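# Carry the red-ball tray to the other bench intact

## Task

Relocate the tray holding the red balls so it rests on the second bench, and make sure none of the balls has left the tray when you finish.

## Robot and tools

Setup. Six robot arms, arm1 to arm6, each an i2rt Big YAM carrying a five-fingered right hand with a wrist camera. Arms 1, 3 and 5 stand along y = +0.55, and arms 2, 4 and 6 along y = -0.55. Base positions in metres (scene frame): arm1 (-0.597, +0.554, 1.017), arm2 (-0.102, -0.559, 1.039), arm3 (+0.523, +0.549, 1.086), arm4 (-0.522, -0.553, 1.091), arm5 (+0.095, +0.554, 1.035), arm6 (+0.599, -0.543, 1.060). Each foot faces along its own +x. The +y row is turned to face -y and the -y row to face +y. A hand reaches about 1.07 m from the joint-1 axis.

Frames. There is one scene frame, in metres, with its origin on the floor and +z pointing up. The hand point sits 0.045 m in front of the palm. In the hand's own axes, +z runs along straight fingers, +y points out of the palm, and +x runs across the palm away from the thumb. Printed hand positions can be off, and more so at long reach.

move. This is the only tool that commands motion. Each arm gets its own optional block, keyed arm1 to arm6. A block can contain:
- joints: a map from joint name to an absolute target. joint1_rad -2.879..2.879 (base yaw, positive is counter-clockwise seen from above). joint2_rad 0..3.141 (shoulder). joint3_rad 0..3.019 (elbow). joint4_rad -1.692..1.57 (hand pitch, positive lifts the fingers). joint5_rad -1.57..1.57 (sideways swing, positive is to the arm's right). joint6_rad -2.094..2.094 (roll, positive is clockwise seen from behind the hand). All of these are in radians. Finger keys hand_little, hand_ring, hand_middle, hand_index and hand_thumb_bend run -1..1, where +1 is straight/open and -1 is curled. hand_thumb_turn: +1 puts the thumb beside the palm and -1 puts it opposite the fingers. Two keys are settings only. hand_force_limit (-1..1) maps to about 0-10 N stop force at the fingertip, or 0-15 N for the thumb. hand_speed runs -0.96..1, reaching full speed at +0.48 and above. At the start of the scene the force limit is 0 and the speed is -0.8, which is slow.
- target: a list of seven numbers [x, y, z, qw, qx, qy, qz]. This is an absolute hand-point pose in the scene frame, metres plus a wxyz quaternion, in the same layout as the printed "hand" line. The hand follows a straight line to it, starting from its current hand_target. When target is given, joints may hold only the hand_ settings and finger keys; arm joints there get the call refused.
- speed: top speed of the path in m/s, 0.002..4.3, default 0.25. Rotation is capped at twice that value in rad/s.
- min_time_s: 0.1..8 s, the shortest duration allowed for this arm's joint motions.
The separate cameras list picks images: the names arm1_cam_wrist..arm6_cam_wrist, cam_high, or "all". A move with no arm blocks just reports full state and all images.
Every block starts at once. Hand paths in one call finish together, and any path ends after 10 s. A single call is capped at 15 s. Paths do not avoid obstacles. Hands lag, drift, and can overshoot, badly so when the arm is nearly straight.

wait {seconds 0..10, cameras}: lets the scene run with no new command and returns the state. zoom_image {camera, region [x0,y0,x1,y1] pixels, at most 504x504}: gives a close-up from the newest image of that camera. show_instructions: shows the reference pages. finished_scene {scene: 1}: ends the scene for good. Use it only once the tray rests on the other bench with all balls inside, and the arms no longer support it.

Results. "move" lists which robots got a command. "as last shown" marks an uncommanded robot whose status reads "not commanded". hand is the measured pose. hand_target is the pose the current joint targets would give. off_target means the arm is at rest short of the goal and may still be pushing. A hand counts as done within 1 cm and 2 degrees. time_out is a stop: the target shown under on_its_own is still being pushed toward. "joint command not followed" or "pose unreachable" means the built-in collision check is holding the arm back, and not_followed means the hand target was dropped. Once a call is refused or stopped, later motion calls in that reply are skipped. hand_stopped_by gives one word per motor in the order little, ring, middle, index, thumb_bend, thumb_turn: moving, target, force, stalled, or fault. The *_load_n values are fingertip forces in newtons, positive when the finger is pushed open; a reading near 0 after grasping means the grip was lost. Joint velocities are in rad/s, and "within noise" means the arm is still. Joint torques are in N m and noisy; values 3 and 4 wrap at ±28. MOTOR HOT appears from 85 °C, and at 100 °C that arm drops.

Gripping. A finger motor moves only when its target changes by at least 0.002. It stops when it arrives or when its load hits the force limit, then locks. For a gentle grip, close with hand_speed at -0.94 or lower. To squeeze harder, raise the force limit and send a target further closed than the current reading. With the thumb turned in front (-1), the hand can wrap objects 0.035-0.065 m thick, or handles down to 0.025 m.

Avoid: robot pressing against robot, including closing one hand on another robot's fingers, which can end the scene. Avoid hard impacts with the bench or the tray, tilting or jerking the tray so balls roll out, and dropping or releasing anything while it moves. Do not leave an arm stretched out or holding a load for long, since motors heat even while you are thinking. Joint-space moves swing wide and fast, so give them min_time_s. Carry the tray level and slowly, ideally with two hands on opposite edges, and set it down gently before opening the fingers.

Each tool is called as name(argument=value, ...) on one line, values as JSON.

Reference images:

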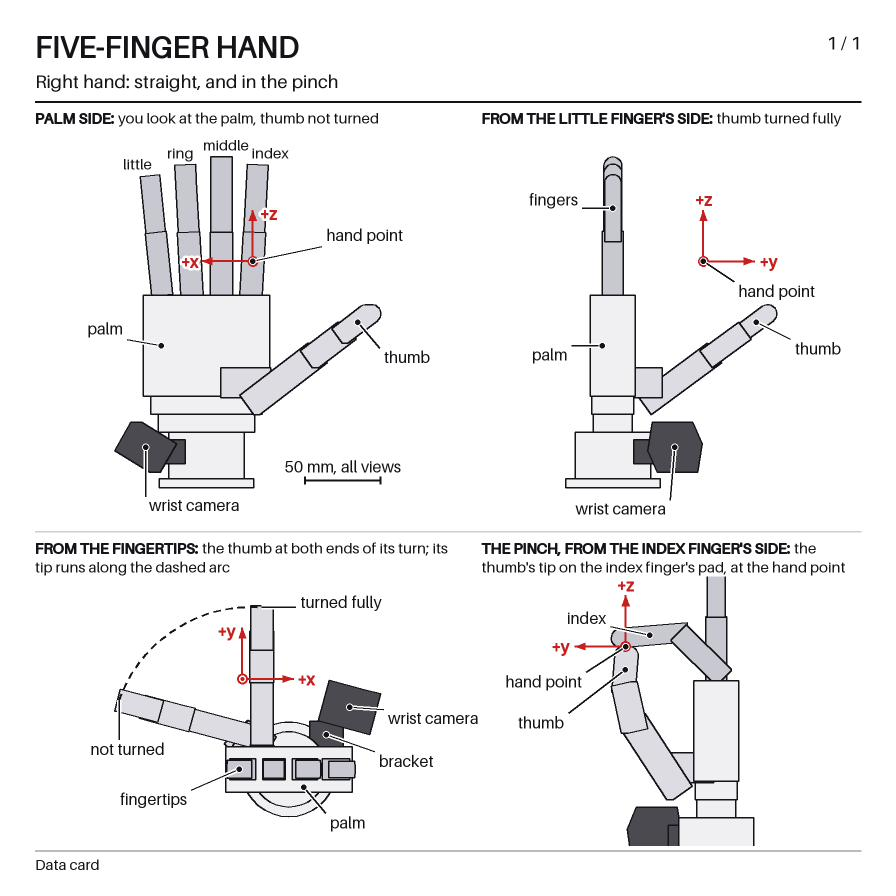

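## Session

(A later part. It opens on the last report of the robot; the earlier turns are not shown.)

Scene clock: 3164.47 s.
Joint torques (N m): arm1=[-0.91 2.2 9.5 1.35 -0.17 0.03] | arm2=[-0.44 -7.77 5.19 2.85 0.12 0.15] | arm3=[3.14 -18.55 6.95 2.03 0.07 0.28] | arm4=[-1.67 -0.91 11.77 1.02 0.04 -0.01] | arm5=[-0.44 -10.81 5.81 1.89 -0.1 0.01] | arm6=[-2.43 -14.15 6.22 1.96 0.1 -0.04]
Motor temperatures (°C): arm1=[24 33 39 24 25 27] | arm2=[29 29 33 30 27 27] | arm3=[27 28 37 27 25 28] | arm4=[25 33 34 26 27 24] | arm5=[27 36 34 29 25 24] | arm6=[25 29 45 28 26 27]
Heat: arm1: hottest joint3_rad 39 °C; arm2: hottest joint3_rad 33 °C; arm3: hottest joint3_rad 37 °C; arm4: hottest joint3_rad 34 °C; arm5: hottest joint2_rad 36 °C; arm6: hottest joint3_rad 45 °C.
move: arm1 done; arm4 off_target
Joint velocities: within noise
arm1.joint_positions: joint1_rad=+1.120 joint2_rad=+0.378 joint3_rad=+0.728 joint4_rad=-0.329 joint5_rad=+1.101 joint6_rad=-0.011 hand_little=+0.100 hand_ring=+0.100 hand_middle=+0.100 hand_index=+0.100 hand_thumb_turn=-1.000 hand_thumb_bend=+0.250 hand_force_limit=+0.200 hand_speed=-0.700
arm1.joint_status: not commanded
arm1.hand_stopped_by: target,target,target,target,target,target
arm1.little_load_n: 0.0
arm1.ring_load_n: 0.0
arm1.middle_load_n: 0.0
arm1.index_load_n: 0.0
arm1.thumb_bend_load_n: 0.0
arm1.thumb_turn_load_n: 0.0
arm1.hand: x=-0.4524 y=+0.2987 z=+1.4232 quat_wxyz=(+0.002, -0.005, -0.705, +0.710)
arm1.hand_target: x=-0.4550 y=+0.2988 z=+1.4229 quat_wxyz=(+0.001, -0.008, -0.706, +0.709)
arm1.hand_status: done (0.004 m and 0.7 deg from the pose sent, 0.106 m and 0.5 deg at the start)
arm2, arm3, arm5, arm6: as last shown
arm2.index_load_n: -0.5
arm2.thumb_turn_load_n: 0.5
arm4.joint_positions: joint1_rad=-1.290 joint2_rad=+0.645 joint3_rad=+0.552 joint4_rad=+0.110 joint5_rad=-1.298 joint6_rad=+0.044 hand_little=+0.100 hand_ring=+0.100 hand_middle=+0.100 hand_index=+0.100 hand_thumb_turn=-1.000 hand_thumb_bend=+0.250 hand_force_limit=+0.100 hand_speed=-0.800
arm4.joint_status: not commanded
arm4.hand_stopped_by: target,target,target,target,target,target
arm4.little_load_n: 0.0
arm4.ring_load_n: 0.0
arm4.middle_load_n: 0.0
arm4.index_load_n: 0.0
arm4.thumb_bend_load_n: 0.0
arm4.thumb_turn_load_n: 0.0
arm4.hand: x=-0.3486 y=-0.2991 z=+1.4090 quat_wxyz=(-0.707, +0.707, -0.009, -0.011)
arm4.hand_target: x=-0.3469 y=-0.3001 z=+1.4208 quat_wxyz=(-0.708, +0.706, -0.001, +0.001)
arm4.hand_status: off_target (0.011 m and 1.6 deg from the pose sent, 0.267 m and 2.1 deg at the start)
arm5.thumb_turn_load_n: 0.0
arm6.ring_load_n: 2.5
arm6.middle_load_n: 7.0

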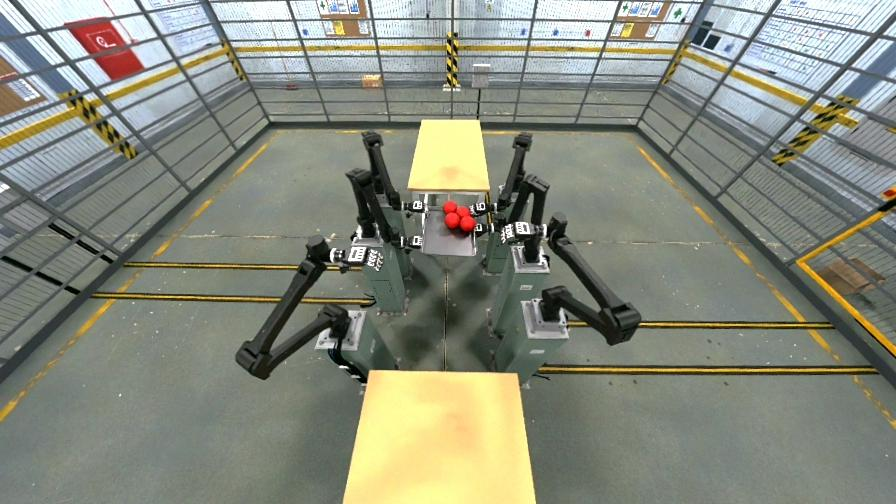

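move(arm2={"target":[0.092,-0.139,1.105,0.7071,-0.7071,0,0],"speed":0.05}, arm3={"target":[0.249,0.131,1.190,0,0,-0.7071,0.7071],"speed":0.05}, arm5={"target":[-0.010,0.109,1.1165,0,0,-0.7071,0.7071],"speed":0.05}, arm6={"target":[0.205,-0.149,1.166,0.7071,-0.7071,0,0],"speed":0.05}, cameras=["cam_high"])

zoom_image(camera="cam_high", region=[380, 150, 490, 260])

Scene clock: 3183.50 s.
Joint torques (N m): arm1=[-0.56 2.14 9.42 1.43 -0.21 0.06] | arm2=[-1.08 -7.12 7.64 2.88 -0.41 0.18] | arm3=[1.73 -16.56 5.09 3.63 0.07 0.23] | arm4=[-1.61 -0.85 11.75 0.94 0.04 0] | arm5=[0.62 -8.41 5.04 3.82 0.08 0.04] | arm6=[-3.49 -12.92 4.96 2.24 -0.2 -0.03]
Motor temperatures (°C): arm1=[24 33 40 24 25 27] | arm2=[29 29 34 30 27 27] | arm3=[27 29 37 27 25 28] | arm4=[25 32 36 26 27 24] | arm5=[27 36 34 29 25 24] | arm6=[25 29 44 28 26 27]
Heat: arm1: hottest joint3_rad 40 °C; arm2: hottest joint3_rad 34 °C; arm3: hottest joint3_rad 37 °C; arm4: hottest joint3_rad 36 °C; arm5: hottest joint2_rad 36 °C; arm6: hottest joint3_rad 44 °C.
move: arm2 off_target; arm3 off_target; arm5 off_target; arm6 off_target
Joint velocities: within noise
arm1, arm4: as last shown
arm2.joint_positions: joint1_rad=-0.821 joint2_rad=+1.755 joint3_rad=+0.365 joint4_rad=+1.300 joint5_rad=-0.774 joint6_rad=-0.003 hand_little=+1.000 hand_ring=+1.000 hand_middle=+1.000 hand_index=+1.000 hand_thumb_turn=-1.000 hand_thumb_bend=+0.008 hand_force_limit=+0.100 hand_speed=+0.000
arm2.joint_status: not commanded
arm2.hand_stopped_by: target,target,target,target,force,target
arm2.little_load_n: 0.0
arm2.ring_load_n: -0.5
arm2.middle_load_n: 0.0
arm2.index_load_n: -0.5
arm2.thumb_bend_load_n: 0.0
arm2.thumb_turn_load_n: 0.0
arm2.hand: x=+0.0730 y=-0.1543 z=+1.0787 quat_wxyz=(-0.684, +0.729, -0.016, -0.016)
arm2.hand_target: x=+0.0910 y=-0.1388 z=+1.1049 quat_wxyz=(-0.708, +0.706, +0.002, +0.002)
arm2.hand_status: off_target (0.036 m and 4.5 deg from the pose sent, 0.088 m and 5.0 deg at the start)
arm3.joint_positions: joint1_rad=-0.970 joint2_rad=+1.699 joint3_rad=+0.578 joint4_rad=+1.035 joint5_rad=-0.934 joint6_rad=-0.037 hand_little=-0.196 hand_ring=-0.179 hand_middle=-0.055 hand_index=-0.190 hand_thumb_turn=-1.000 hand_thumb_bend=-0.003 hand_force_limit=+0.150 hand_speed=-0.940
arm3.joint_status: not commanded
arm3.hand_stopped_by: force,force,force,force,force,target
arm3.little_load_n: 2.0
arm3.ring_load_n: 9.0
arm3.middle_load_n: 3.0
arm3.index_load_n: 3.0
arm3.thumb_bend_load_n: 21.5
arm3.thumb_turn_load_n: 0.5
arm3.hand: x=+0.2498 y=+0.1351 z=+1.1645 quat_wxyz=(-0.011, -0.014, -0.724, +0.690)
arm3.hand_target: x=+0.2493 y=+0.1300 z=+1.1891 quat_wxyz=(+0.001, +0.000, -0.708, +0.706)
arm3.hand_status: off_target (0.026 m and 3.4 deg from the pose sent, 0.069 m and 1.9 deg at the start)
arm4.joint_positions: joint1_rad=-1.287 joint2_rad=+0.645 joint3_rad=+0.552 joint4_rad=+0.110 joint5_rad=-1.298 joint6_rad=+0.044 hand_little=+0.100 hand_ring=+0.100 hand_middle=+0.100 hand_index=+0.100 hand_thumb_turn=-1.000 hand_thumb_bend=+0.250 hand_force_limit=+0.100 hand_speed=-0.800
arm4.hand: x=-0.3493 y=-0.2986 z=+1.4090 quat_wxyz=(-0.707, +0.707, -0.008, -0.012)
arm4.hand_target: x=-0.3477 y=-0.2996 z=+1.4209 quat_wxyz=(-0.708, +0.706, +0.000, -0.001)
arm5.joint_positions: joint1_rad=-0.506 joint2_rad=+1.615 joint3_rad=+0.305 joint4_rad=+1.228 joint5_rad=-0.505 joint6_rad=-0.021 hand_little=+1.000 hand_ring=+1.000 hand_middle=+1.000 hand_index=+1.000 hand_thumb_turn=-1.000 hand_thumb_bend=+0.250 hand_force_limit=+0.100 hand_speed=+0.000
arm5.joint_status: not commanded
arm5.hand_stopped_by: target,target,target,target,target,target
arm5.little_load_n: 0.0
arm5.ring_load_n: 0.0
arm5.middle_load_n: 0.0
arm5.index_load_n: -0.5
arm5.thumb_bend_load_n: 0.0
arm5.thumb_turn_load_n: 0.0
arm5.hand: x=-0.0074 y=+0.1198 z=+1.0887 quat_wxyz=(-0.012, -0.009, -0.734, +0.679)
arm5.hand_target: x=-0.0098 y=+0.1091 z=+1.1164 quat_wxyz=(+0.000, +0.003, -0.707, +0.707)
arm5.hand_status: off_target (0.030 m and 4.7 deg from the pose sent, 0.068 m and 3.3 deg at the start)
arm6.joint_positions: joint1_rad=+1.053 joint2_rad=+1.714 joint3_rad=+0.676 joint4_rad=+0.982 joint5_rad=+1.071 joint6_rad=+0.032 hand_little=-0.141 hand_ring=-0.175 hand_middle=-0.001 hand_index=-0.098 hand_thumb_turn=-1.000 hand_thumb_bend=-0.079 hand_force_limit=+0.150 hand_speed=-0.940
arm6.joint_status: not commanded
arm6.hand_stopped_by: force,force,force,force,force,target
arm6.little_load_n: 0.0
arm6.ring_load_n: 1.5
arm6.middle_load_n: 6.5
arm6.index_load_n: 0.0
arm6.thumb_bend_load_n: 26.5
arm6.thumb_turn_load_n: 9.0
arm6.hand: x=+0.1989 y=-0.1615 z=+1.1520 quat_wxyz=(-0.699, +0.715, +0.019, +0.004)
arm6.hand_target: x=+0.2048 y=-0.1498 z=+1.1655 quat_wxyz=(-0.706, +0.708, +0.001, +0.000)
arm6.hand_status: off_target (0.020 m and 2.6 deg from the pose sent, 0.073 m and 2.1 deg at the start)

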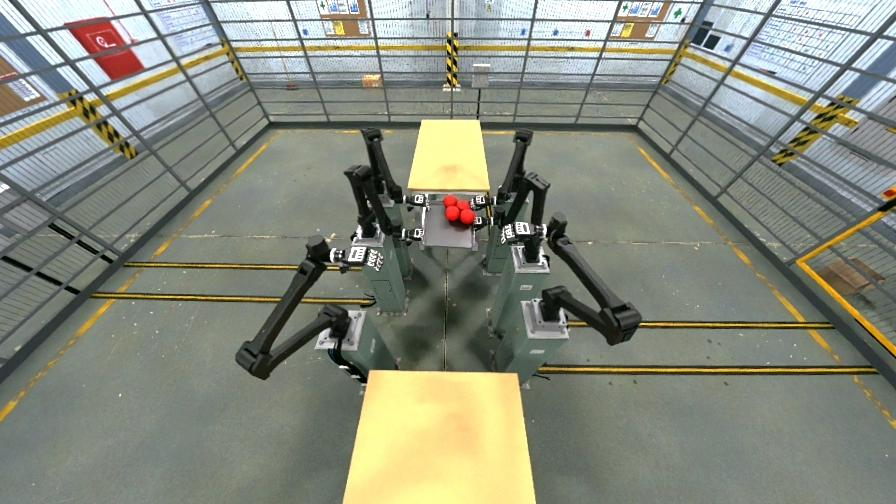

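Scaled by 4.582.

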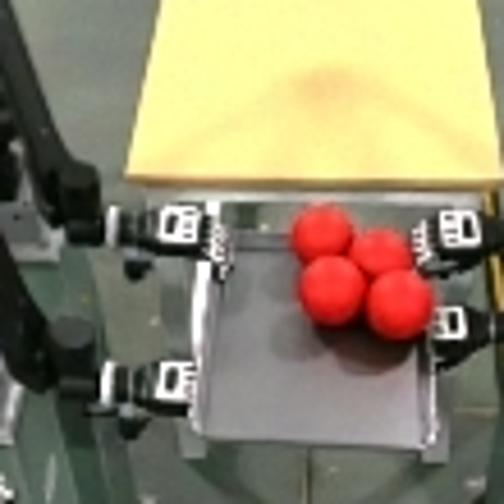

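move(arm2={"target":[0.162,-0.139,1.105,0.7071,-0.7071,0,0],"speed":0.05}, arm3={"target":[0.319,0.131,1.190,0,0,-0.7071,0.7071],"speed":0.05}, arm5={"target":[0.060,0.109,1.1175,0,0,-0.7071,0.7071],"speed":0.05}, arm6={"target":[0.275,-0.149,1.167,0.7071,-0.7071,0,0],"speed":0.05}, cameras=["cam_high"])

zoom_image(camera="cam_high", region=[380, 140, 490, 250])

Scene clock: 3193.67 s.
Joint torques (N m): arm1=[-0.79 2.2 9.62 1.55 -0.21 0.08] | arm2=[-0.97 -8.41 8.35 2.5 -0.49 0.24] | arm3=[1.79 -14.45 4.78 3.86 0.05 0.21] | arm4=[-1.61 -0.79 11.77 0.92 0.04 -0.01] | arm5=[1.44 -7.77 5.16 4.04 0.18 0.01] | arm6=[-3.14 -10.81 4.83 2.47 -0.14 -0.04]
Motor temperatures (°C): arm1=[24 33 40 24 25 27] | arm2=[29 29 35 30 27 27] | arm3=[27 29 36 27 25 28] | arm4=[25 32 38 26 27 24] | arm5=[27 36 34 29 25 24] | arm6=[25 28 44 28 26 27]
Heat: arm1: hottest joint3_rad 40 °C; arm2: hottest joint3_rad 35 °C; arm3: hottest joint3_rad 36 °C; arm4: hottest joint3_rad 38 °C; arm5: hottest joint2_rad 36 °C; arm6: hottest joint3_rad 44 °C.
move: arm2 off_target; arm3 off_target; arm5 off_target; arm6 off_target
Joint velocities: within noise
arm1, arm4: as last shown
arm2.joint_positions: joint1_rad=-0.962 joint2_rad=+1.821 joint3_rad=+0.510 joint4_rad=+1.228 joint5_rad=-0.907 joint6_rad=-0.005 hand_little=+1.000 hand_ring=+1.000 hand_middle=+1.000 hand_index=+1.000 hand_thumb_turn=-1.000 hand_thumb_bend=+0.008 hand_force_limit=+0.100 hand_speed=+0.000
arm2.joint_status: not commanded
arm2.hand_stopped_by: target,target,target,target,force,target
arm2.little_load_n: 0.0
arm2.ring_load_n: 0.0
arm2.middle_load_n: 0.0
arm2.index_load_n: 0.0
arm2.thumb_bend_load_n: 0.0
arm2.thumb_turn_load_n: 0.0
arm2.hand: x=+0.1447 y=-0.1523 z=+1.0799 quat_wxyz=(-0.689, +0.724, -0.019, -0.014)
arm2.hand_target: x=+0.1635 y=-0.1404 z=+1.1056 quat_wxyz=(-0.708, +0.706, -0.002, +0.002)
arm2.hand_status: off_target (0.033 m and 3.9 deg from the pose sent, 0.094 m and 4.5 deg at the start)
arm3.joint_positions: joint1_rad=-0.845 joint2_rad=+1.601 joint3_rad=+0.430 joint4_rad=+1.078 joint5_rad=-0.811 joint6_rad=-0.036 hand_little=-0.196 hand_ring=-0.179 hand_middle=-0.055 hand_index=-0.190 hand_thumb_turn=-1.000 hand_thumb_bend=-0.003 hand_force_limit=+0.150 hand_speed=-0.940
arm3.joint_status: not commanded
arm3.hand_stopped_by: force,force,force,force,force,target
arm3.little_load_n: 2.0
arm3.ring_load_n: 9.5
arm3.middle_load_n: 4.0
arm3.index_load_n: 3.5
arm3.thumb_bend_load_n: 22.0
arm3.thumb_turn_load_n: 0.0
arm3.hand: x=+0.3197 y=+0.1365 z=+1.1638 quat_wxyz=(-0.012, -0.012, -0.728, +0.685)
arm3.hand_target: x=+0.3189 y=+0.1316 z=+1.1894 quat_wxyz=(+0.000, +0.000, -0.708, +0.706)
arm3.hand_status: off_target (0.027 m and 4.0 deg from the pose sent, 0.074 m and 3.4 deg at the start)
arm5.joint_positions: joint1_rad=-0.263 joint2_rad=+1.566 joint3_rad=+0.233 joint4_rad=+1.241 joint5_rad=-0.263 joint6_rad=-0.021 hand_little=+1.000 hand_ring=+1.000 hand_middle=+1.000 hand_index=+1.000 hand_thumb_turn=-1.000 hand_thumb_bend=+0.250 hand_force_limit=+0.100 hand_speed=+0.000
arm5.joint_status: not commanded
arm5.hand_stopped_by: target,target,target,target,target,target
arm5.little_load_n: 0.0
arm5.ring_load_n: 0.0
arm5.middle_load_n: 0.0
arm5.index_load_n: 0.0
arm5.thumb_bend_load_n: 0.0
arm5.thumb_turn_load_n: 0.0
arm5.hand: x=+0.0618 y=+0.1220 z=+1.0868 quat_wxyz=(-0.007, -0.003, -0.739, +0.673)
arm5.hand_target: x=+0.0610 y=+0.1096 z=+1.1159 quat_wxyz=(+0.000, +0.003, -0.709, +0.705)
arm5.hand_status: off_target (0.033 m and 5.4 deg from the pose sent, 0.074 m and 4.7 deg at the start)
arm6.joint_positions: joint1_rad=+0.952 joint2_rad=+1.604 joint3_rad=+0.509 joint4_rad=+1.034 joint5_rad=+0.968 joint6_rad=+0.032 hand_little=-0.141 hand_ring=-0.175 hand_middle=-0.001 hand_index=-0.098 hand_thumb_turn=-0.999 hand_thumb_bend=-0.079 hand_force_limit=+0.150 hand_speed=-0.940
arm6.joint_status: not commanded
arm6.hand_stopped_by: force,force,force,force,force,target
arm6.little_load_n: 0.0
arm6.ring_load_n: 2.5
arm6.middle_load_n: 7.5
arm6.index_load_n: 0.0
arm6.thumb_bend_load_n: 27.0
arm6.thumb_turn_load_n: 9.0
arm6.hand: x=+0.2699 y=-0.1590 z=+1.1519 quat_wxyz=(-0.696, +0.717, +0.020, +0.004)
arm6.hand_target: x=+0.2737 y=-0.1494 z=+1.1671 quat_wxyz=(-0.706, +0.708, +0.002, -0.002)
arm6.hand_status: off_target (0.019 m and 2.9 deg from the pose sent, 0.079 m and 2.6 deg at the start)

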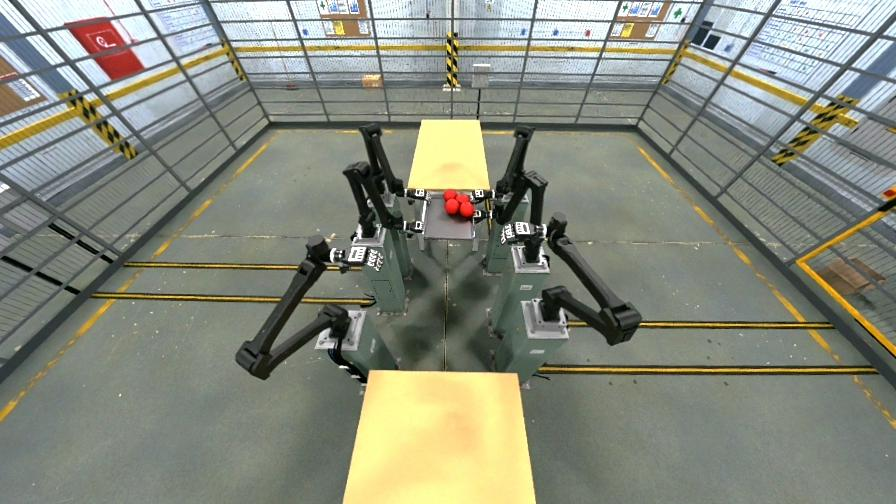

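Scaled by 4.582.

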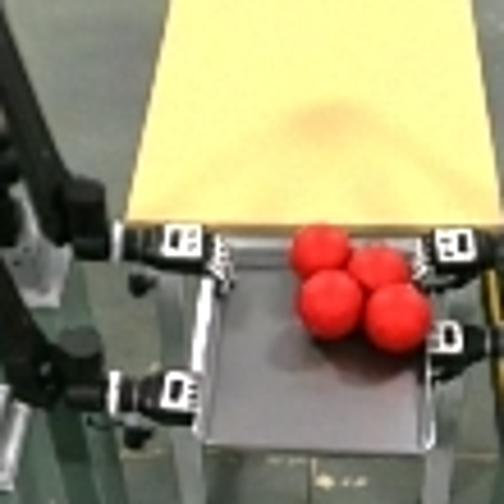

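move(arm2={"target":[0.161,-0.140,1.080,0.7071,-0.7071,0,0],"speed":0.03}, cameras=["cam_high"])

zoom_image(camera="cam_high", region=[380, 140, 490, 250])

Scene clock: 3201.13 s.
Joint torques (N m): arm1=[-1.08 2.14 9.68 1.46 -0.23 0.05] | arm2=[-0.67 -6.65 6.63 3.19 -0.09 0.2] | arm3=[2.08 -14.21 4.98 3.96 0.01 0.23] | arm4=[-1.61 -0.85 11.77 0.94 0.04 -0.01] | arm5=[0.73 -6.95 4.96 3.97 0.01 -0.03] | arm6=[-2.55 -11.28 5.22 2.47 0.13 -0.04]
Motor temperatures (°C): arm1=[24 33 40 24 25 27] | arm2=[29 29 35 30 27 27] | arm3=[27 29 36 28 25 28] | arm4=[25 32 38 26 27 24] | arm5=[27 36 34 29 25 24] | arm6=[25 28 44 28 26 27]
Heat: arm1: hottest joint3_rad 40 °C; arm2: hottest joint3_rad 35 °C; arm3: hottest joint3_rad 36 °C; arm4: hottest joint3_rad 38 °C; arm5: hottest joint2_rad 36 °C; arm6: hottest joint3_rad 44 °C.
move: arm2 off_target
Joint velocities: within noise
arm1, arm3, arm4, arm5, arm6: as last shown
arm2.joint_positions: joint1_rad=-0.970 joint2_rad=+1.881 joint3_rad=+0.526 joint4_rad=+1.294 joint5_rad=-0.917 joint6_rad=-0.005 hand_little=+1.000 hand_ring=+1.000 hand_middle=+1.000 hand_index=+1.000 hand_thumb_turn=-1.000 hand_thumb_bend=+0.008 hand_force_limit=+0.100 hand_speed=+0.000
arm2.joint_status: not commanded
arm2.hand_stopped_by: target,target,target,target,force,target
arm2.little_load_n: 0.0
arm2.ring_load_n: 0.0
arm2.middle_load_n: 0.0
arm2.index_load_n: 0.0
arm2.thumb_bend_load_n: 0.0
arm2.thumb_turn_load_n: 0.0
arm2.hand: x=+0.1507 y=-0.1510 z=+1.0694 quat_wxyz=(-0.694, +0.720, -0.013, -0.009)
arm2.hand_target: x=+0.1638 y=-0.1425 z=+1.0801 quat_wxyz=(-0.707, +0.707, -0.003, +0.003)
arm2.hand_status: off_target (0.018 m and 2.7 deg from the pose sent, 0.020 m and 3.9 deg at the start)
arm3.joint_positions: joint1_rad=-0.842 joint2_rad=+1.591 joint3_rad=+0.427 joint4_rad=+1.078 joint5_rad=-0.819 joint6_rad=-0.036 hand_little=-0.196 hand_ring=-0.179 hand_middle=-0.055 hand_index=-0.190 hand_thumb_turn=-1.000 hand_thumb_bend=-0.003 hand_force_limit=+0.150 hand_speed=-0.940
arm3.little_load_n: 0.0
arm3.ring_load_n: 6.5
arm3.middle_load_n: 1.5
arm3.index_load_n: 5.5
arm3.thumb_bend_load_n: 16.5
arm3.hand: x=+0.3231 y=+0.1367 z=+1.1667 quat_wxyz=(-0.015, -0.007, -0.726, +0.687)
arm3.hand_target: x=+0.3205 y=+0.1320 z=+1.1894 quat_wxyz=(-0.003, +0.003, -0.708, +0.706)
arm5.joint_positions: joint1_rad=-0.252 joint2_rad=+1.566 joint3_rad=+0.233 joint4_rad=+1.241 joint5_rad=-0.259 joint6_rad=-0.021 hand_little=+1.000 hand_ring=+1.000 hand_middle=+1.000 hand_index=+1.000 hand_thumb_turn=-1.000 hand_thumb_bend=+0.250 hand_force_limit=+0.100 hand_speed=+0.000
arm5.little_load_n: -0.5
arm5.index_load_n: -0.5
arm5.thumb_bend_load_n: 0.5
arm5.hand: x=+0.0655 y=+0.1215 z=+1.0868 quat_wxyz=(-0.009, -0.001, -0.739, +0.673)
arm5.hand_target: x=+0.0651 y=+0.1093 z=+1.1159 quat_wxyz=(-0.004, +0.006, -0.709, +0.706)
arm6.joint_positions: joint1_rad=+0.944 joint2_rad=+1.610 joint3_rad=+0.503 joint4_rad=+1.034 joint5_rad=+0.962 joint6_rad=+0.027 hand_little=-0.141 hand_ring=-0.175 hand_middle=-0.001 hand_index=-0.098 hand_thumb_turn=-0.999 hand_thumb_bend=-0.079 hand_force_limit=+0.150 hand_speed=-0.940
arm6.ring_load_n: 3.5
arm6.middle_load_n: 11.0
arm6.thumb_bend_load_n: 31.0
arm6.thumb_turn_load_n: 10.5
arm6.hand: x=+0.2744 y=-0.1583 z=+1.1466 quat_wxyz=(-0.694, +0.720, +0.024, +0.010)
arm6.hand_target: x=+0.2740 y=-0.1491 z=+1.1667 quat_wxyz=(-0.706, +0.708, +0.003, +0.000)

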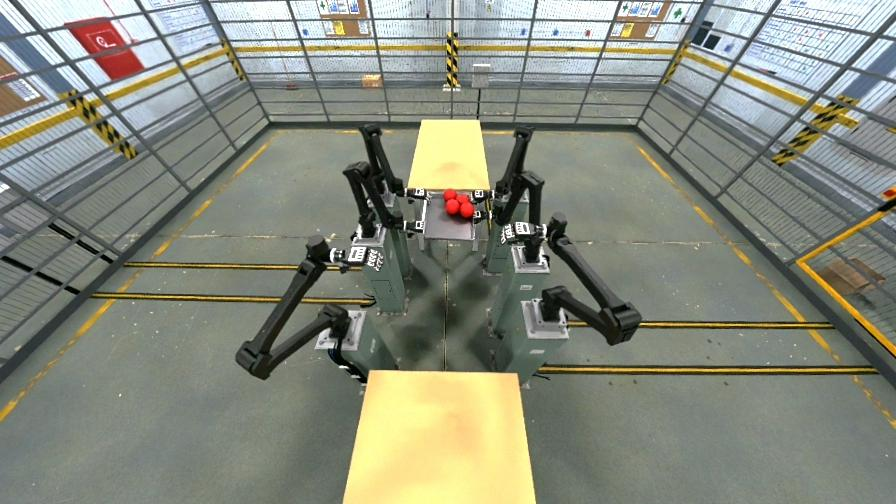

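Scaled by 4.582.

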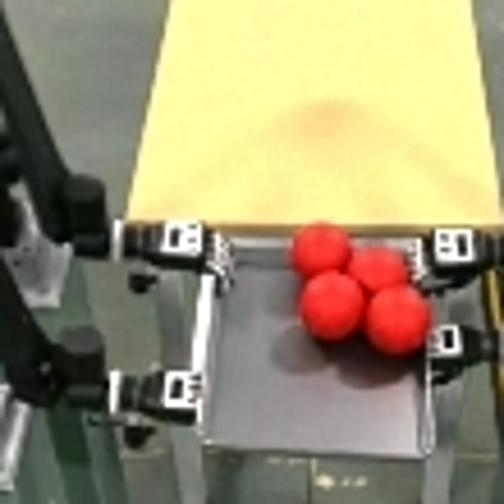

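move(arm2={"target":[0.161,-0.140,1.068,0.7071,-0.7071,0,0],"speed":0.03}, arm6={"target":[0.274,-0.149,1.176,0.7071,-0.7071,0,0],"speed":0.03}, cameras=["cam_high"])

zoom_image(camera="cam_high", region=[380, 140, 490, 250])

Scene clock: 3212.07 s.
Joint torques (N m): arm1=[-1.03 2.14 9.61 1.54 -0.19 0.07] | arm2=[-0.44 -6.07 5.91 2.84 -0.08 0.14] | arm3=[0.85 -12.57 4.94 3.97 0.07 0.22] | arm4=[-1.61 -0.85 11.77 0.94 0.05 0] | arm5=[0.26 -7.53 4.89 4.33 0.01 -0.04] | arm6=[-2.43 -13.27 5.57 1.42 0.47 -0.04]
Motor temperatures (°C): arm1=[24 32 40 24 25 27] | arm2=[29 29 35 30 27 27] | arm3=[27 28 36 28 25 28] | arm4=[25 32 39 26 27 24] | arm5=[27 36 33 29 25 24] | arm6=[25 28 43 28 26 27]
Heat: arm1: hottest joint3_rad 40 °C; arm2: hottest joint3_rad 35 °C; arm3: hottest joint3_rad 36 °C; arm4: hottest joint3_rad 39 °C; arm5: hottest joint2_rad 36 °C; arm6: hottest joint3_rad 43 °C.
move: arm2 off_target; arm6 off_target
Joint velocities: within noise
arm1, arm3, arm4, arm5: as last shown
arm1.index_load_n: -0.5
arm2.joint_positions: joint1_rad=-0.970 joint2_rad=+1.917 joint3_rad=+0.538 joint4_rad=+1.346 joint5_rad=-0.924 joint6_rad=-0.003 hand_little=+1.000 hand_ring=+1.000 hand_middle=+1.000 hand_index=+1.000 hand_thumb_turn=-1.000 hand_thumb_bend=+0.008 hand_force_limit=+0.100 hand_speed=+0.000
arm2.joint_status: not commanded
arm2.hand_stopped_by: target,target,target,target,force,target
arm2.little_load_n: 0.0
arm2.ring_load_n: 0.0
arm2.middle_load_n: 0.0
arm2.index_load_n: 0.0
arm2.thumb_bend_load_n: 0.0
arm2.thumb_turn_load_n: 0.0
arm2.hand: x=+0.1534 y=-0.1481 z=+1.0660 quat_wxyz=(-0.701, +0.713, -0.002, -0.004)
arm2.hand_target: x=+0.1598 y=-0.1403 z=+1.0681 quat_wxyz=(-0.707, +0.707, +0.003, -0.002)
arm2.hand_status: off_target (0.011 m and 1.1 deg from the pose sent, 0.015 m and 2.7 deg at the start)
arm3.joint_positions: joint1_rad=-0.842 joint2_rad=+1.587 joint3_rad=+0.427 joint4_rad=+1.079 joint5_rad=-0.819 joint6_rad=-0.025 hand_little=-0.196 hand_ring=-0.179 hand_middle=-0.056 hand_index=-0.190 hand_thumb_turn=-1.000 hand_thumb_bend=-0.003 hand_force_limit=+0.150 hand_speed=-0.940
arm3.ring_load_n: 5.5
arm3.middle_load_n: 0.5
arm3.index_load_n: 6.0
arm3.thumb_bend_load_n: 14.5
arm3.thumb_turn_load_n: -0.5
arm3.hand: x=+0.3235 y=+0.1364 z=+1.1692 quat_wxyz=(-0.017, -0.010, -0.725, +0.688)
arm3.hand_target: x=+0.3209 y=+0.1321 z=+1.1896 quat_wxyz=(-0.006, -0.001, -0.708, +0.706)
arm5.joint_positions: joint1_rad=-0.250 joint2_rad=+1.566 joint3_rad=+0.233 joint4_rad=+1.241 joint5_rad=-0.255 joint6_rad=-0.021 hand_little=+1.000 hand_ring=+1.000 hand_middle=+1.000 hand_index=+1.000 hand_thumb_turn=-1.000 hand_thumb_bend=+0.250 hand_force_limit=+0.100 hand_speed=+0.000
arm5.little_load_n: 0.0
arm5.hand: x=+0.0656 y=+0.1214 z=+1.0868 quat_wxyz=(-0.008, -0.001, -0.739, +0.673)
arm5.hand_target: x=+0.0642 y=+0.1090 z=+1.1161 quat_wxyz=(-0.002, +0.005, -0.709, +0.706)
arm6.joint_positions: joint1_rad=+0.944 joint2_rad=+1.610 joint3_rad=+0.503 joint4_rad=+1.031 joint5_rad=+0.962 joint6_rad=+0.022 hand_little=-0.141 hand_ring=-0.175 hand_middle=-0.001 hand_index=-0.098 hand_thumb_turn=-0.999 hand_thumb_bend=-0.079 hand_force_limit=+0.150 hand_speed=-0.940
arm6.joint_status: not commanded
arm6.hand_stopped_by: force,force,force,force,force,target
arm6.little_load_n: 0.0
arm6.ring_load_n: 3.5
arm6.middle_load_n: 12.5
arm6.index_load_n: 0.0
arm6.thumb_bend_load_n: 33.0
arm6.thumb_turn_load_n: 11.5
arm6.hand: x=+0.2749 y=-0.1584 z=+1.1459 quat_wxyz=(-0.693, +0.720, +0.027, +0.012)
arm6.hand_target: x=+0.2743 y=-0.1491 z=+1.1751 quat_wxyz=(-0.707, +0.707, +0.002, +0.002)
arm6.hand_status: off_target (0.032 m and 4.0 deg from the pose sent, 0.031 m and 3.7 deg at the start)

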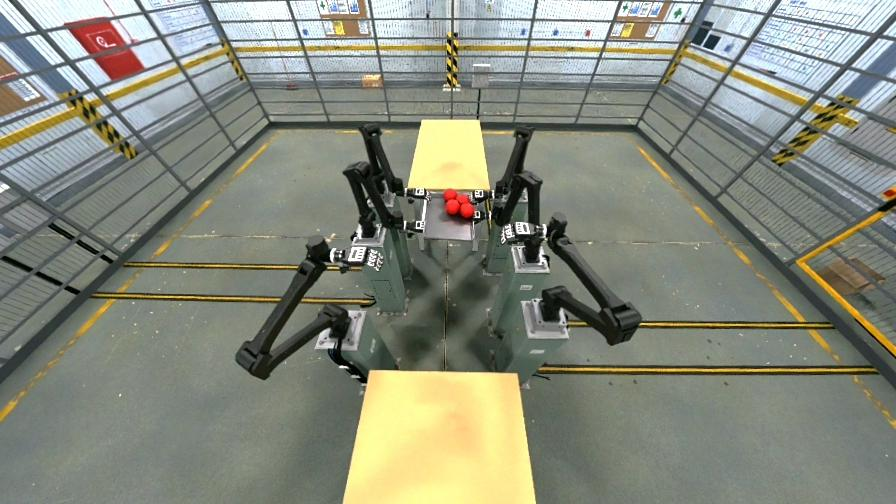

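Scaled by 4.582.

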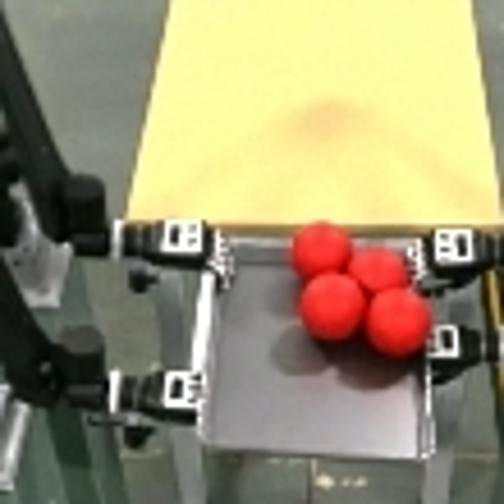

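move(arm2={"target":[0.155,-0.140,1.056,0.7071,-0.7071,0,0],"speed":0.06})

move(arm2={"target":[0.035,-0.140,1.056,0.7071,-0.7071,0,0],"speed":0.09}, cameras=["cam_high"])

zoom_image(camera="cam_high", region=[380, 140, 490, 250])

Scene clock: 3220.27 s.
Joint torques (N m): arm1=[-0.73 2.14 9.58 1.44 -0.22 0.05] | arm2=[0.38 -6.48 4.53 2.59 0.13 0.19] | arm3=[1.79 -13.16 5 3.96 0.08 0.17] | arm4=[-1.55 -0.85 11.77 0.94 0.05 -0.01] | arm5=[0.15 -7.82 5.23 4.12 0.04 -0.01] | arm6=[-2.37 -13.27 5.59 1.42 0.46 -0.04]
Motor temperatures (°C): arm1=[24 32 40 24 25 27] | arm2=[29 29 35 30 27 27] | arm3=[27 28 36 28 25 28] | arm4=[25 31 40 26 27 24] | arm5=[27 36 33 29 25 24] | arm6=[25 28 43 28 26 27]
Heat: arm1: hottest joint3_rad 40 °C; arm2: hottest joint3_rad 35 °C; arm3: hottest joint3_rad 36 °C; arm4: hottest joint3_rad 40 °C; arm5: hottest joint2_rad 36 °C; arm6: hottest joint3_rad 43 °C.
move: arm2 done
Joint velocities: within noise
arm1, arm3, arm4, arm5, arm6: as last shown
arm1.index_load_n: 0.0
arm2.joint_positions: joint1_rad=-0.956 joint2_rad=+1.956 joint3_rad=+0.543 joint4_rad=+1.395 joint5_rad=-0.904 joint6_rad=+0.006 hand_little=+1.000 hand_ring=+1.000 hand_middle=+1.000 hand_index=+1.000 hand_thumb_turn=-1.000 hand_thumb_bend=+0.008 hand_force_limit=+0.100 hand_speed=+0.000
arm2.joint_status: not commanded
arm2.hand_stopped_by: target,target,target,target,force,target
arm2.little_load_n: 0.0
arm2.ring_load_n: 0.0
arm2.middle_load_n: 0.0
arm2.index_load_n: 0.0
arm2.thumb_bend_load_n: 0.0
arm2.thumb_turn_load_n: 0.0
arm2.hand: x=+0.1517 y=-0.1435 z=+1.0582 quat_wxyz=(-0.704, +0.711, -0.004, -0.001)
arm2.hand_target: x=+0.1513 y=-0.1372 z=+1.0561 quat_wxyz=(-0.707, +0.708, -0.002, -0.004)
arm2.hand_status: done (0.005 m and 0.7 deg from the pose sent, 0.013 m and 1.1 deg at the start)
arm3.joint_positions: joint1_rad=-0.842 joint2_rad=+1.587 joint3_rad=+0.427 joint4_rad=+1.079 joint5_rad=-0.819 joint6_rad=-0.024 hand_little=-0.196 hand_ring=-0.179 hand_middle=-0.056 hand_index=-0.190 hand_thumb_turn=-1.000 hand_thumb_bend=-0.003 hand_force_limit=+0.150 hand_speed=-0.940
arm3.ring_load_n: 6.0
arm3.index_load_n: 6.5
arm3.thumb_bend_load_n: 14.0
arm3.thumb_turn_load_n: 0.0
arm3.hand: x=+0.3236 y=+0.1364 z=+1.1692 quat_wxyz=(-0.017, -0.010, -0.725, +0.688)
arm3.hand_target: x=+0.3208 y=+0.1321 z=+1.1896 quat_wxyz=(-0.006, -0.001, -0.708, +0.706)
arm4.index_load_n: -0.5
arm5.joint_positions: joint1_rad=-0.249 joint2_rad=+1.566 joint3_rad=+0.232 joint4_rad=+1.241 joint5_rad=-0.254 joint6_rad=-0.021 hand_little=+1.000 hand_ring=+1.000 hand_middle=+1.000 hand_index=+1.000 hand_thumb_turn=-1.000 hand_thumb_bend=+0.250 hand_force_limit=+0.100 hand_speed=+0.000
arm5.thumb_bend_load_n: 0.0
arm5.hand: x=+0.0662 y=+0.1220 z=+1.0862 quat_wxyz=(-0.008, -0.001, -0.740, +0.673)
arm5.hand_target: x=+0.0645 y=+0.1092 z=+1.1159 quat_wxyz=(-0.002, +0.004, -0.709, +0.705)
arm6.middle_load_n: 11.5
arm6.thumb_turn_load_n: 12.0
pictures: none

Scene clock: 3222.20 s.
Joint torques (N m): arm1=[-1.08 2.73 9.58 1.47 -0.2 0.07] | arm2=[0.15 -6.89 1.03 2.81 0.12 -0.01] | arm3=[1.08 -13.45 4.94 3.88 -0.02 0.22] | arm4=[-1.61 -0.85 11.77 0.94 0.05 -0.01] | arm5=[0.32 -8.12 4.98 4.18 0.07 0.03] | arm6=[-2.37 -13.27 5.59 1.42 0.46 -0.04]
Motor temperatures (°C): arm1=[24 32 40 24 25 27] | arm2=[29 29 35 30 27 27] | arm3=[27 28 36 28 25 28] | arm4=[25 31 40 26 27 24] | arm5=[27 36 33 29 25 24] | arm6=[25 28 43 28 26 27]
Heat: arm1: hottest joint3_rad 40 °C; arm2: hottest joint3_rad 35 °C; arm3: hottest joint3_rad 36 °C; arm4: hottest joint3_rad 40 °C; arm5: hottest joint2_rad 36 °C; arm6: hottest joint3_rad 43 °C.
move: arm2 off_target
Joint velocities: within noise
arm1, arm3, arm4, arm5, arm6: as last shown
arm1.thumb_bend_load_n: 0.5
arm2.joint_positions: joint1_rad=-0.699 joint2_rad=+1.940 joint3_rad=+0.334 joint4_rad=+1.560 joint5_rad=-0.650 joint6_rad=+0.006 hand_little=+1.000 hand_ring=+1.000 hand_middle=+1.000 hand_index=+1.000 hand_thumb_turn=-1.000 hand_thumb_bend=+0.008 hand_force_limit=+0.100 hand_speed=+0.000
arm2.joint_status: not commanded
arm2.hand_stopped_by: target,target,target,target,force,target
arm2.little_load_n: 0.0
arm2.ring_load_n: 0.0
arm2.middle_load_n: 0.0
arm2.index_load_n: -0.5
arm2.thumb_bend_load_n: 0.5
arm2.thumb_turn_load_n: 0.0
arm2.hand: x=+0.0369 y=-0.1423 z=+1.0493 quat_wxyz=(-0.695, +0.719, -0.007, -0.006)
arm2.hand_target: x=+0.0343 y=-0.1410 z=+1.0560 quat_wxyz=(-0.702, +0.712, +0.002, -0.001)
arm2.hand_status: off_target (0.007 m and 2.2 deg from the pose sent, 0.117 m and 0.7 deg at the start; a joint's target at an end of its range on 24 of 58 steps)
arm3.ring_load_n: 5.5
arm3.hand_target: x=+0.3208 y=+0.1322 z=+1.1895 quat_wxyz=(-0.006, -0.001, -0.708, +0.706)
arm4.ring_load_n: 0.5
arm4.index_load_n: 0.0
arm5.hand_target: x=+0.0644 y=+0.1092 z=+1.1159 quat_wxyz=(-0.002, +0.004, -0.709, +0.705)

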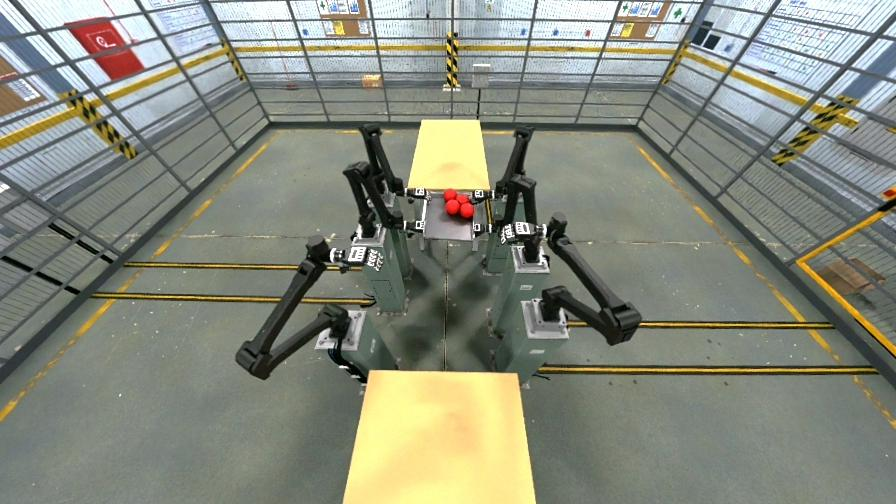

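Scaled by 4.582.

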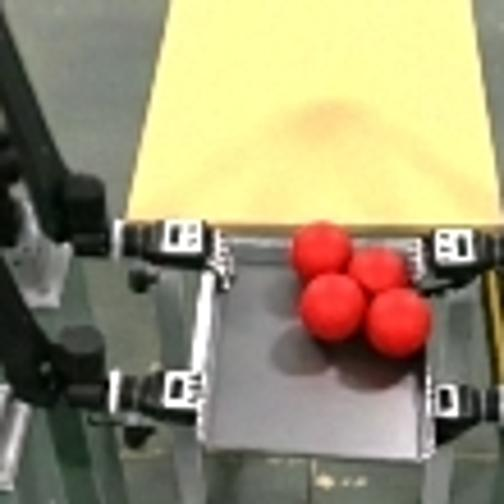

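move(arm2={"target":[0.035,-0.140,1.098,0.7071,-0.7071,0,0],"speed":0.04}, cameras=["cam_high"])

zoom_image(camera="cam_high", region=[380, 140, 490, 250])

Scene clock: 3229.40 s.
Joint torques (N m): arm1=[-1.14 2.08 9.57 1.51 -0.21 0.03] | arm2=[0.03 -8.53 3.28 2.84 -0.03 0.12] | arm3=[2.2 -13.33 5.2 3.89 0.04 0.24] | arm4=[-1.55 -0.91 11.77 0.94 0.04 -0.01] | arm5=[-0.44 -7.06 5.33 4.1 0.05 -0.06] | arm6=[-2.37 -11.69 5.74 1.4 0.43 -0.04]
Motor temperatures (°C): arm1=[24 32 40 24 25 27] | arm2=[29 29 34 30 27 27] | arm3=[27 28 36 28 25 28] | arm4=[25 31 40 26 27 24] | arm5=[27 36 33 29 25 24] | arm6=[25 28 43 28 26 27]
Heat: arm1: hottest joint3_rad 40 °C; arm2: hottest joint3_rad 34 °C; arm3: hottest joint3_rad 36 °C; arm4: hottest joint3_rad 40 °C; arm5: hottest joint2_rad 36 °C; arm6: hottest joint3_rad 43 °C.
move: arm2 off_target
Joint velocities: within noise
arm1, arm3, arm4, arm5, arm6: as last shown
arm1.thumb_bend_load_n: 0.0
arm2.joint_positions: joint1_rad=-0.699 joint2_rad=+1.775 joint3_rad=+0.309 joint4_rad=+1.401 joint5_rad=-0.644 joint6_rad=+0.006 hand_little=+1.000 hand_ring=+1.000 hand_middle=+1.000 hand_index=+1.000 hand_thumb_turn=-1.000 hand_thumb_bend=+0.008 hand_force_limit=+0.100 hand_speed=+0.000
arm2.joint_status: not commanded
arm2.hand_stopped_by: target,target,target,target,force,target
arm2.little_load_n: 0.0
arm2.ring_load_n: 0.0
arm2.middle_load_n: 0.0
arm2.index_load_n: 0.0
arm2.thumb_bend_load_n: 0.0
arm2.thumb_turn_load_n: 0.0
arm2.hand: x=+0.0350 y=-0.1458 z=+1.0752 quat_wxyz=(-0.689, +0.725, -0.014, -0.008)
arm2.hand_target: x=+0.0354 y=-0.1395 z=+1.0972 quat_wxyz=(-0.707, +0.707, +0.000, +0.000)
arm2.hand_status: off_target (0.023 m and 3.4 deg from the pose sent, 0.049 m and 2.2 deg at the start)
arm3.joint_positions: joint1_rad=-0.842 joint2_rad=+1.587 joint3_rad=+0.424 joint4_rad=+1.079 joint5_rad=-0.810 joint6_rad=-0.033 hand_little=-0.196 hand_ring=-0.179 hand_middle=-0.055 hand_index=-0.190 hand_thumb_turn=-1.000 hand_thumb_bend=-0.003 hand_force_limit=+0.150 hand_speed=-0.940
arm3.little_load_n: 2.5
arm3.ring_load_n: 9.5
arm3.middle_load_n: 2.5
arm3.index_load_n: 3.5
arm3.thumb_bend_load_n: 20.5
arm3.hand: x=+0.3222 y=+0.1370 z=+1.1678 quat_wxyz=(-0.011, -0.011, -0.726, +0.688)
arm3.hand_target: x=+0.3186 y=+0.1321 z=+1.1891 quat_wxyz=(+0.000, -0.001, -0.708, +0.706)
arm4.ring_load_n: 0.0
arm4.thumb_bend_load_n: 0.5
arm5.joint_positions: joint1_rad=-0.252 joint2_rad=+1.563 joint3_rad=+0.232 joint4_rad=+1.246 joint5_rad=-0.251 joint6_rad=-0.021 hand_little=+1.000 hand_ring=+1.000 hand_middle=+1.000 hand_index=+1.000 hand_thumb_turn=-1.000 hand_thumb_bend=+0.250 hand_force_limit=+0.100 hand_speed=+0.000
arm5.ring_load_n: -0.5
arm5.hand: x=+0.0641 y=+0.1213 z=+1.0886 quat_wxyz=(-0.006, -0.003, -0.737, +0.675)
arm5.hand_target: x=+0.0625 y=+0.1092 z=+1.1158 quat_wxyz=(+0.000, +0.002, -0.709, +0.705)
arm6.joint_positions: joint1_rad=+0.946 joint2_rad=+1.590 joint3_rad=+0.503 joint4_rad=+1.031 joint5_rad=+0.962 joint6_rad=+0.025 hand_little=-0.141 hand_ring=-0.175 hand_middle=-0.001 hand_index=-0.098 hand_thumb_turn=-0.999 hand_thumb_bend=-0.079 hand_force_limit=+0.150 hand_speed=-0.940
arm6.ring_load_n: 3.0
arm6.middle_load_n: 6.5
arm6.thumb_bend_load_n: 28.0
arm6.thumb_turn_load_n: 8.5
arm6.hand: x=+0.2733 y=-0.1585 z=+1.1551 quat_wxyz=(-0.697, +0.717, +0.020, +0.005)
arm6.hand_target: x=+0.2734 y=-0.1496 z=+1.1757 quat_wxyz=(-0.707, +0.707, +0.001, +0.000)

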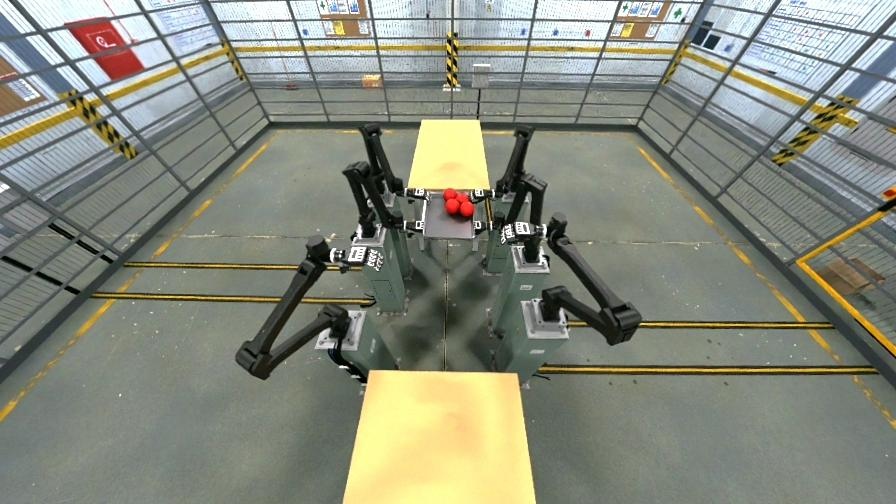

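Scaled by 4.582.

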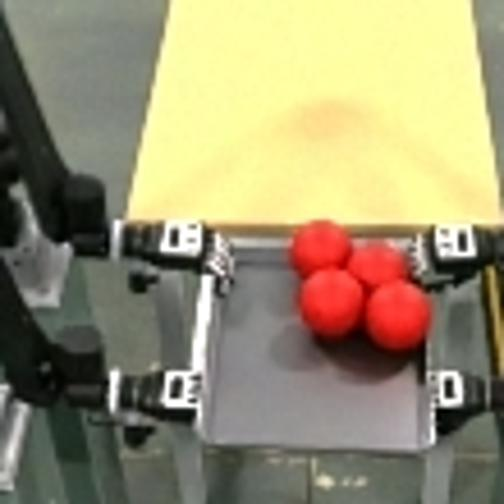

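move(arm2={"target":[0.135,-0.140,1.1,0.7071,-0.7071,0,0],"speed":0.06}, arm3={"target":[0.419,0.131,1.190,0,0,-0.7071,0.7071],"speed":0.06}, arm5={"target":[0.160,0.109,1.1165,0,0,-0.7071,0.7071],"speed":0.06}, arm6={"target":[0.374,-0.149,1.175,0.7071,-0.7071,0,0],"speed":0.06}, cameras=["cam_high"])

zoom_image(camera="cam_high", region=[380, 130, 490, 240])

Scene clock: 3266.50 s.
Joint torques (N m): arm1=[-0.62 2.2 9.55 1.51 -0.22 0.03] | arm2=[-1.14 -7.12 6.87 2.24 -0.47 0.13] | arm3=[2.02 -11.69 4.27 4.1 -0.02 0.21] | arm4=[-1.49 -0.85 11.77 0.92 0.05 -0.01] | arm5=[0.56 -6.65 5.27 4.3 0.18 -0.09] | arm6=[-2.84 -8.88 4.79 2.99 0.11 0]
Motor temperatures (°C): arm1=[24 32 40 24 25 27] | arm2=[29 30 33 30 27 27] | arm3=[27 27 35 28 25 28] | arm4=[25 31 42 26 27 24] | arm5=[27 36 33 29 25 24] | arm6=[25 28 43 28 26 27]
Heat: arm1: hottest joint3_rad 40 °C; arm2: hottest joint3_rad 33 °C; arm3: hottest joint3_rad 35 °C; arm4: hottest joint3_rad 42 °C; arm5: hottest joint2_rad 36 °C; arm6: hottest joint3_rad 43 °C.
move: arm2 off_target; arm3 off_target; arm5 off_target; arm6 off_target
Joint velocities: within noise
arm1.joint_positions: joint1_rad=+1.120 joint2_rad=+0.378 joint3_rad=+0.728 joint4_rad=-0.329 joint5_rad=+1.101 joint6_rad=-0.011 hand_little=+0.100 hand_ring=+0.100 hand_middle=+0.100 hand_index=+0.100 hand_thumb_turn=-1.000 hand_thumb_bend=+0.250 hand_force_limit=+0.200 hand_speed=-0.700
arm1.joint_status: not commanded
arm1.hand_stopped_by: target,target,target,target,target,target
arm1.little_load_n: 0.0
arm1.ring_load_n: 0.0
arm1.middle_load_n: 0.0
arm1.index_load_n: 0.0
arm1.thumb_bend_load_n: 0.0
arm1.thumb_turn_load_n: 0.0
arm1.hand: x=-0.4524 y=+0.2987 z=+1.4232 quat_wxyz=(+0.002, -0.005, -0.705, +0.710)
arm1.hand_target: x=-0.4550 y=+0.2988 z=+1.4229 quat_wxyz=(+0.001, -0.008, -0.706, +0.709)
arm1.hand_status: not commanded
arm2.joint_positions: joint1_rad=-0.924 joint2_rad=+1.803 joint3_rad=+0.466 joint4_rad=+1.286 joint5_rad=-0.861 joint6_rad=+0.009 hand_little=+1.000 hand_ring=+1.000 hand_middle=+1.000 hand_index=+1.000 hand_thumb_turn=-1.000 hand_thumb_bend=+0.008 hand_force_limit=+0.100 hand_speed=+0.000
arm2.joint_status: not commanded
arm2.hand_stopped_by: target,target,target,target,force,target
arm2.little_load_n: 0.0
arm2.ring_load_n: 0.0
arm2.middle_load_n: 0.0
arm2.index_load_n: -0.5
arm2.thumb_bend_load_n: 0.0
arm2.thumb_turn_load_n: 0.0
arm2.hand: x=+0.1264 y=-0.1505 z=+1.0854 quat_wxyz=(-0.696, +0.718, -0.017, -0.007)
arm2.hand_target: x=+0.1393 y=-0.1426 z=+1.1000 quat_wxyz=(-0.708, +0.706, -0.005, +0.003)
arm2.hand_status: off_target (0.020 m and 2.8 deg from the pose sent, 0.103 m and 3.4 deg at the start)
arm3.joint_positions: joint1_rad=-0.578 joint2_rad=+1.467 joint3_rad=+0.265 joint4_rad=+1.111 joint5_rad=-0.546 joint6_rad=-0.034 hand_little=-0.196 hand_ring=-0.179 hand_middle=-0.055 hand_index=-0.190 hand_thumb_turn=-1.000 hand_thumb_bend=-0.003 hand_force_limit=+0.150 hand_speed=-0.940
arm3.joint_status: not commanded
arm3.hand_stopped_by: force,force,force,force,force,target
arm3.little_load_n: 1.5
arm3.ring_load_n: 9.5
arm3.middle_load_n: 4.0
arm3.index_load_n: 5.0
arm3.thumb_bend_load_n: 22.0
arm3.thumb_turn_load_n: 0.0
arm3.hand: x=+0.4181 y=+0.1365 z=+1.1636 quat_wxyz=(-0.006, -0.005, -0.733, +0.680)
arm3.hand_target: x=+0.4184 y=+0.1317 z=+1.1892 quat_wxyz=(+0.001, +0.002, -0.708, +0.706)
arm3.hand_status: off_target (0.027 m and 4.4 deg from the pose sent, 0.100 m and 3.6 deg at the start)
arm4.joint_positions: joint1_rad=-1.287 joint2_rad=+0.645 joint3_rad=+0.552 joint4_rad=+0.110 joint5_rad=-1.298 joint6_rad=+0.044 hand_little=+0.100 hand_ring=+0.100 hand_middle=+0.100 hand_index=+0.100 hand_thumb_turn=-1.000 hand_thumb_bend=+0.250 hand_force_limit=+0.100 hand_speed=-0.800
arm4.joint_status: not commanded
arm4.hand_stopped_by: target,target,target,target,target,target
arm4.little_load_n: 0.0
arm4.ring_load_n: 0.0
arm4.middle_load_n: 0.0
arm4.index_load_n: 0.0
arm4.thumb_bend_load_n: 0.0
arm4.thumb_turn_load_n: 0.5
arm4.hand: x=-0.3493 y=-0.2986 z=+1.4090 quat_wxyz=(-0.707, +0.707, -0.008, -0.012)
arm4.hand_target: x=-0.3477 y=-0.2996 z=+1.4209 quat_wxyz=(-0.708, +0.706, +0.000, -0.001)
arm4.hand_status: not commanded
arm5.joint_positions: joint1_rad=+0.130 joint2_rad=+1.557 joint3_rad=+0.213 joint4_rad=+1.263 joint5_rad=+0.125 joint6_rad=-0.021 hand_little=+1.000 hand_ring=+1.000 hand_middle=+1.000 hand_index=+1.000 hand_thumb_turn=-1.000 hand_thumb_bend=+0.250 hand_force_limit=+0.100 hand_speed=+0.000
arm5.joint_status: not commanded
arm5.hand_stopped_by: target,target,target,target,target,target
arm5.little_load_n: 0.0
arm5.ring_load_n: 0.0
arm5.middle_load_n: 0.0
arm5.index_load_n: 0.0
arm5.thumb_bend_load_n: 0.0
arm5.thumb_turn_load_n: 0.0
arm5.hand: x=+0.1574 y=+0.1225 z=+1.0889 quat_wxyz=(+0.003, +0.010, -0.736, +0.676)
arm5.hand_target: x=+0.1607 y=+0.1098 z=+1.1166 quat_wxyz=(-0.001, +0.006, -0.707, +0.707)
arm5.hand_status: off_target (0.031 m and 5.0 deg from the pose sent, 0.101 m and 5.1 deg at the start)
arm6.joint_positions: joint1_rad=+0.745 joint2_rad=+1.424 joint3_rad=+0.312 joint4_rad=+1.034 joint5_rad=+0.764 joint6_rad=+0.032 hand_little=-0.141 hand_ring=-0.175 hand_middle=-0.001 hand_index=-0.098 hand_thumb_turn=-0.999 hand_thumb_bend=-0.079 hand_force_limit=+0.150 hand_speed=-0.940
arm6.joint_status: not commanded
arm6.hand_stopped_by: force,force,force,force,force,target
arm6.little_load_n: 0.0
arm6.ring_load_n: 4.5
arm6.middle_load_n: 9.0
arm6.index_load_n: 0.0
arm6.thumb_bend_load_n: 30.0
arm6.thumb_turn_load_n: 7.5
arm6.hand: x=+0.3692 y=-0.1569 z=+1.1533 quat_wxyz=(-0.689, +0.725, +0.020, +0.007)
arm6.hand_target: x=+0.3729 y=-0.1486 z=+1.1750 quat_wxyz=(-0.706, +0.708, -0.003, -0.003)
arm6.hand_status: off_target (0.024 m and 3.8 deg from the pose sent, 0.103 m and 2.9 deg at the start)

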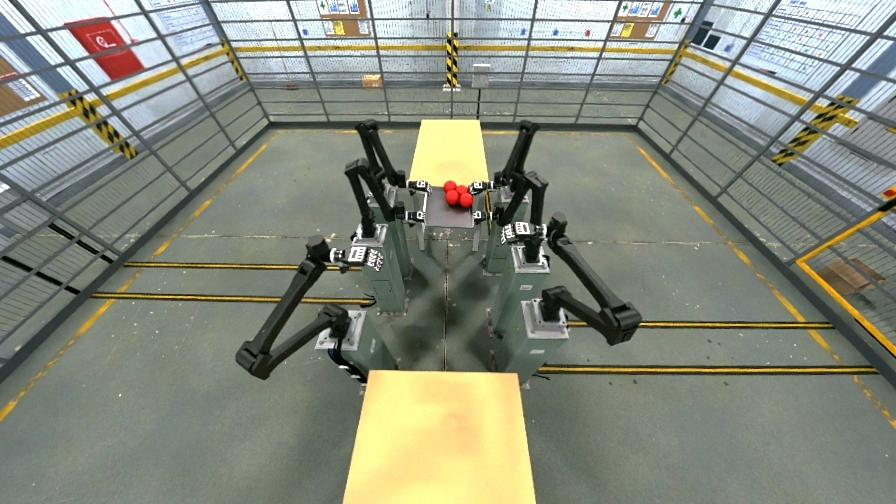

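Scaled by 4.582.

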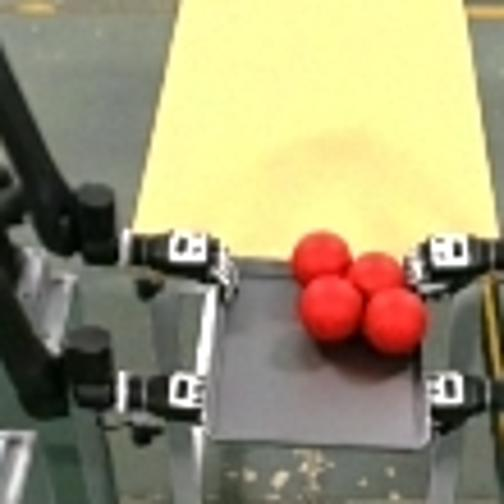

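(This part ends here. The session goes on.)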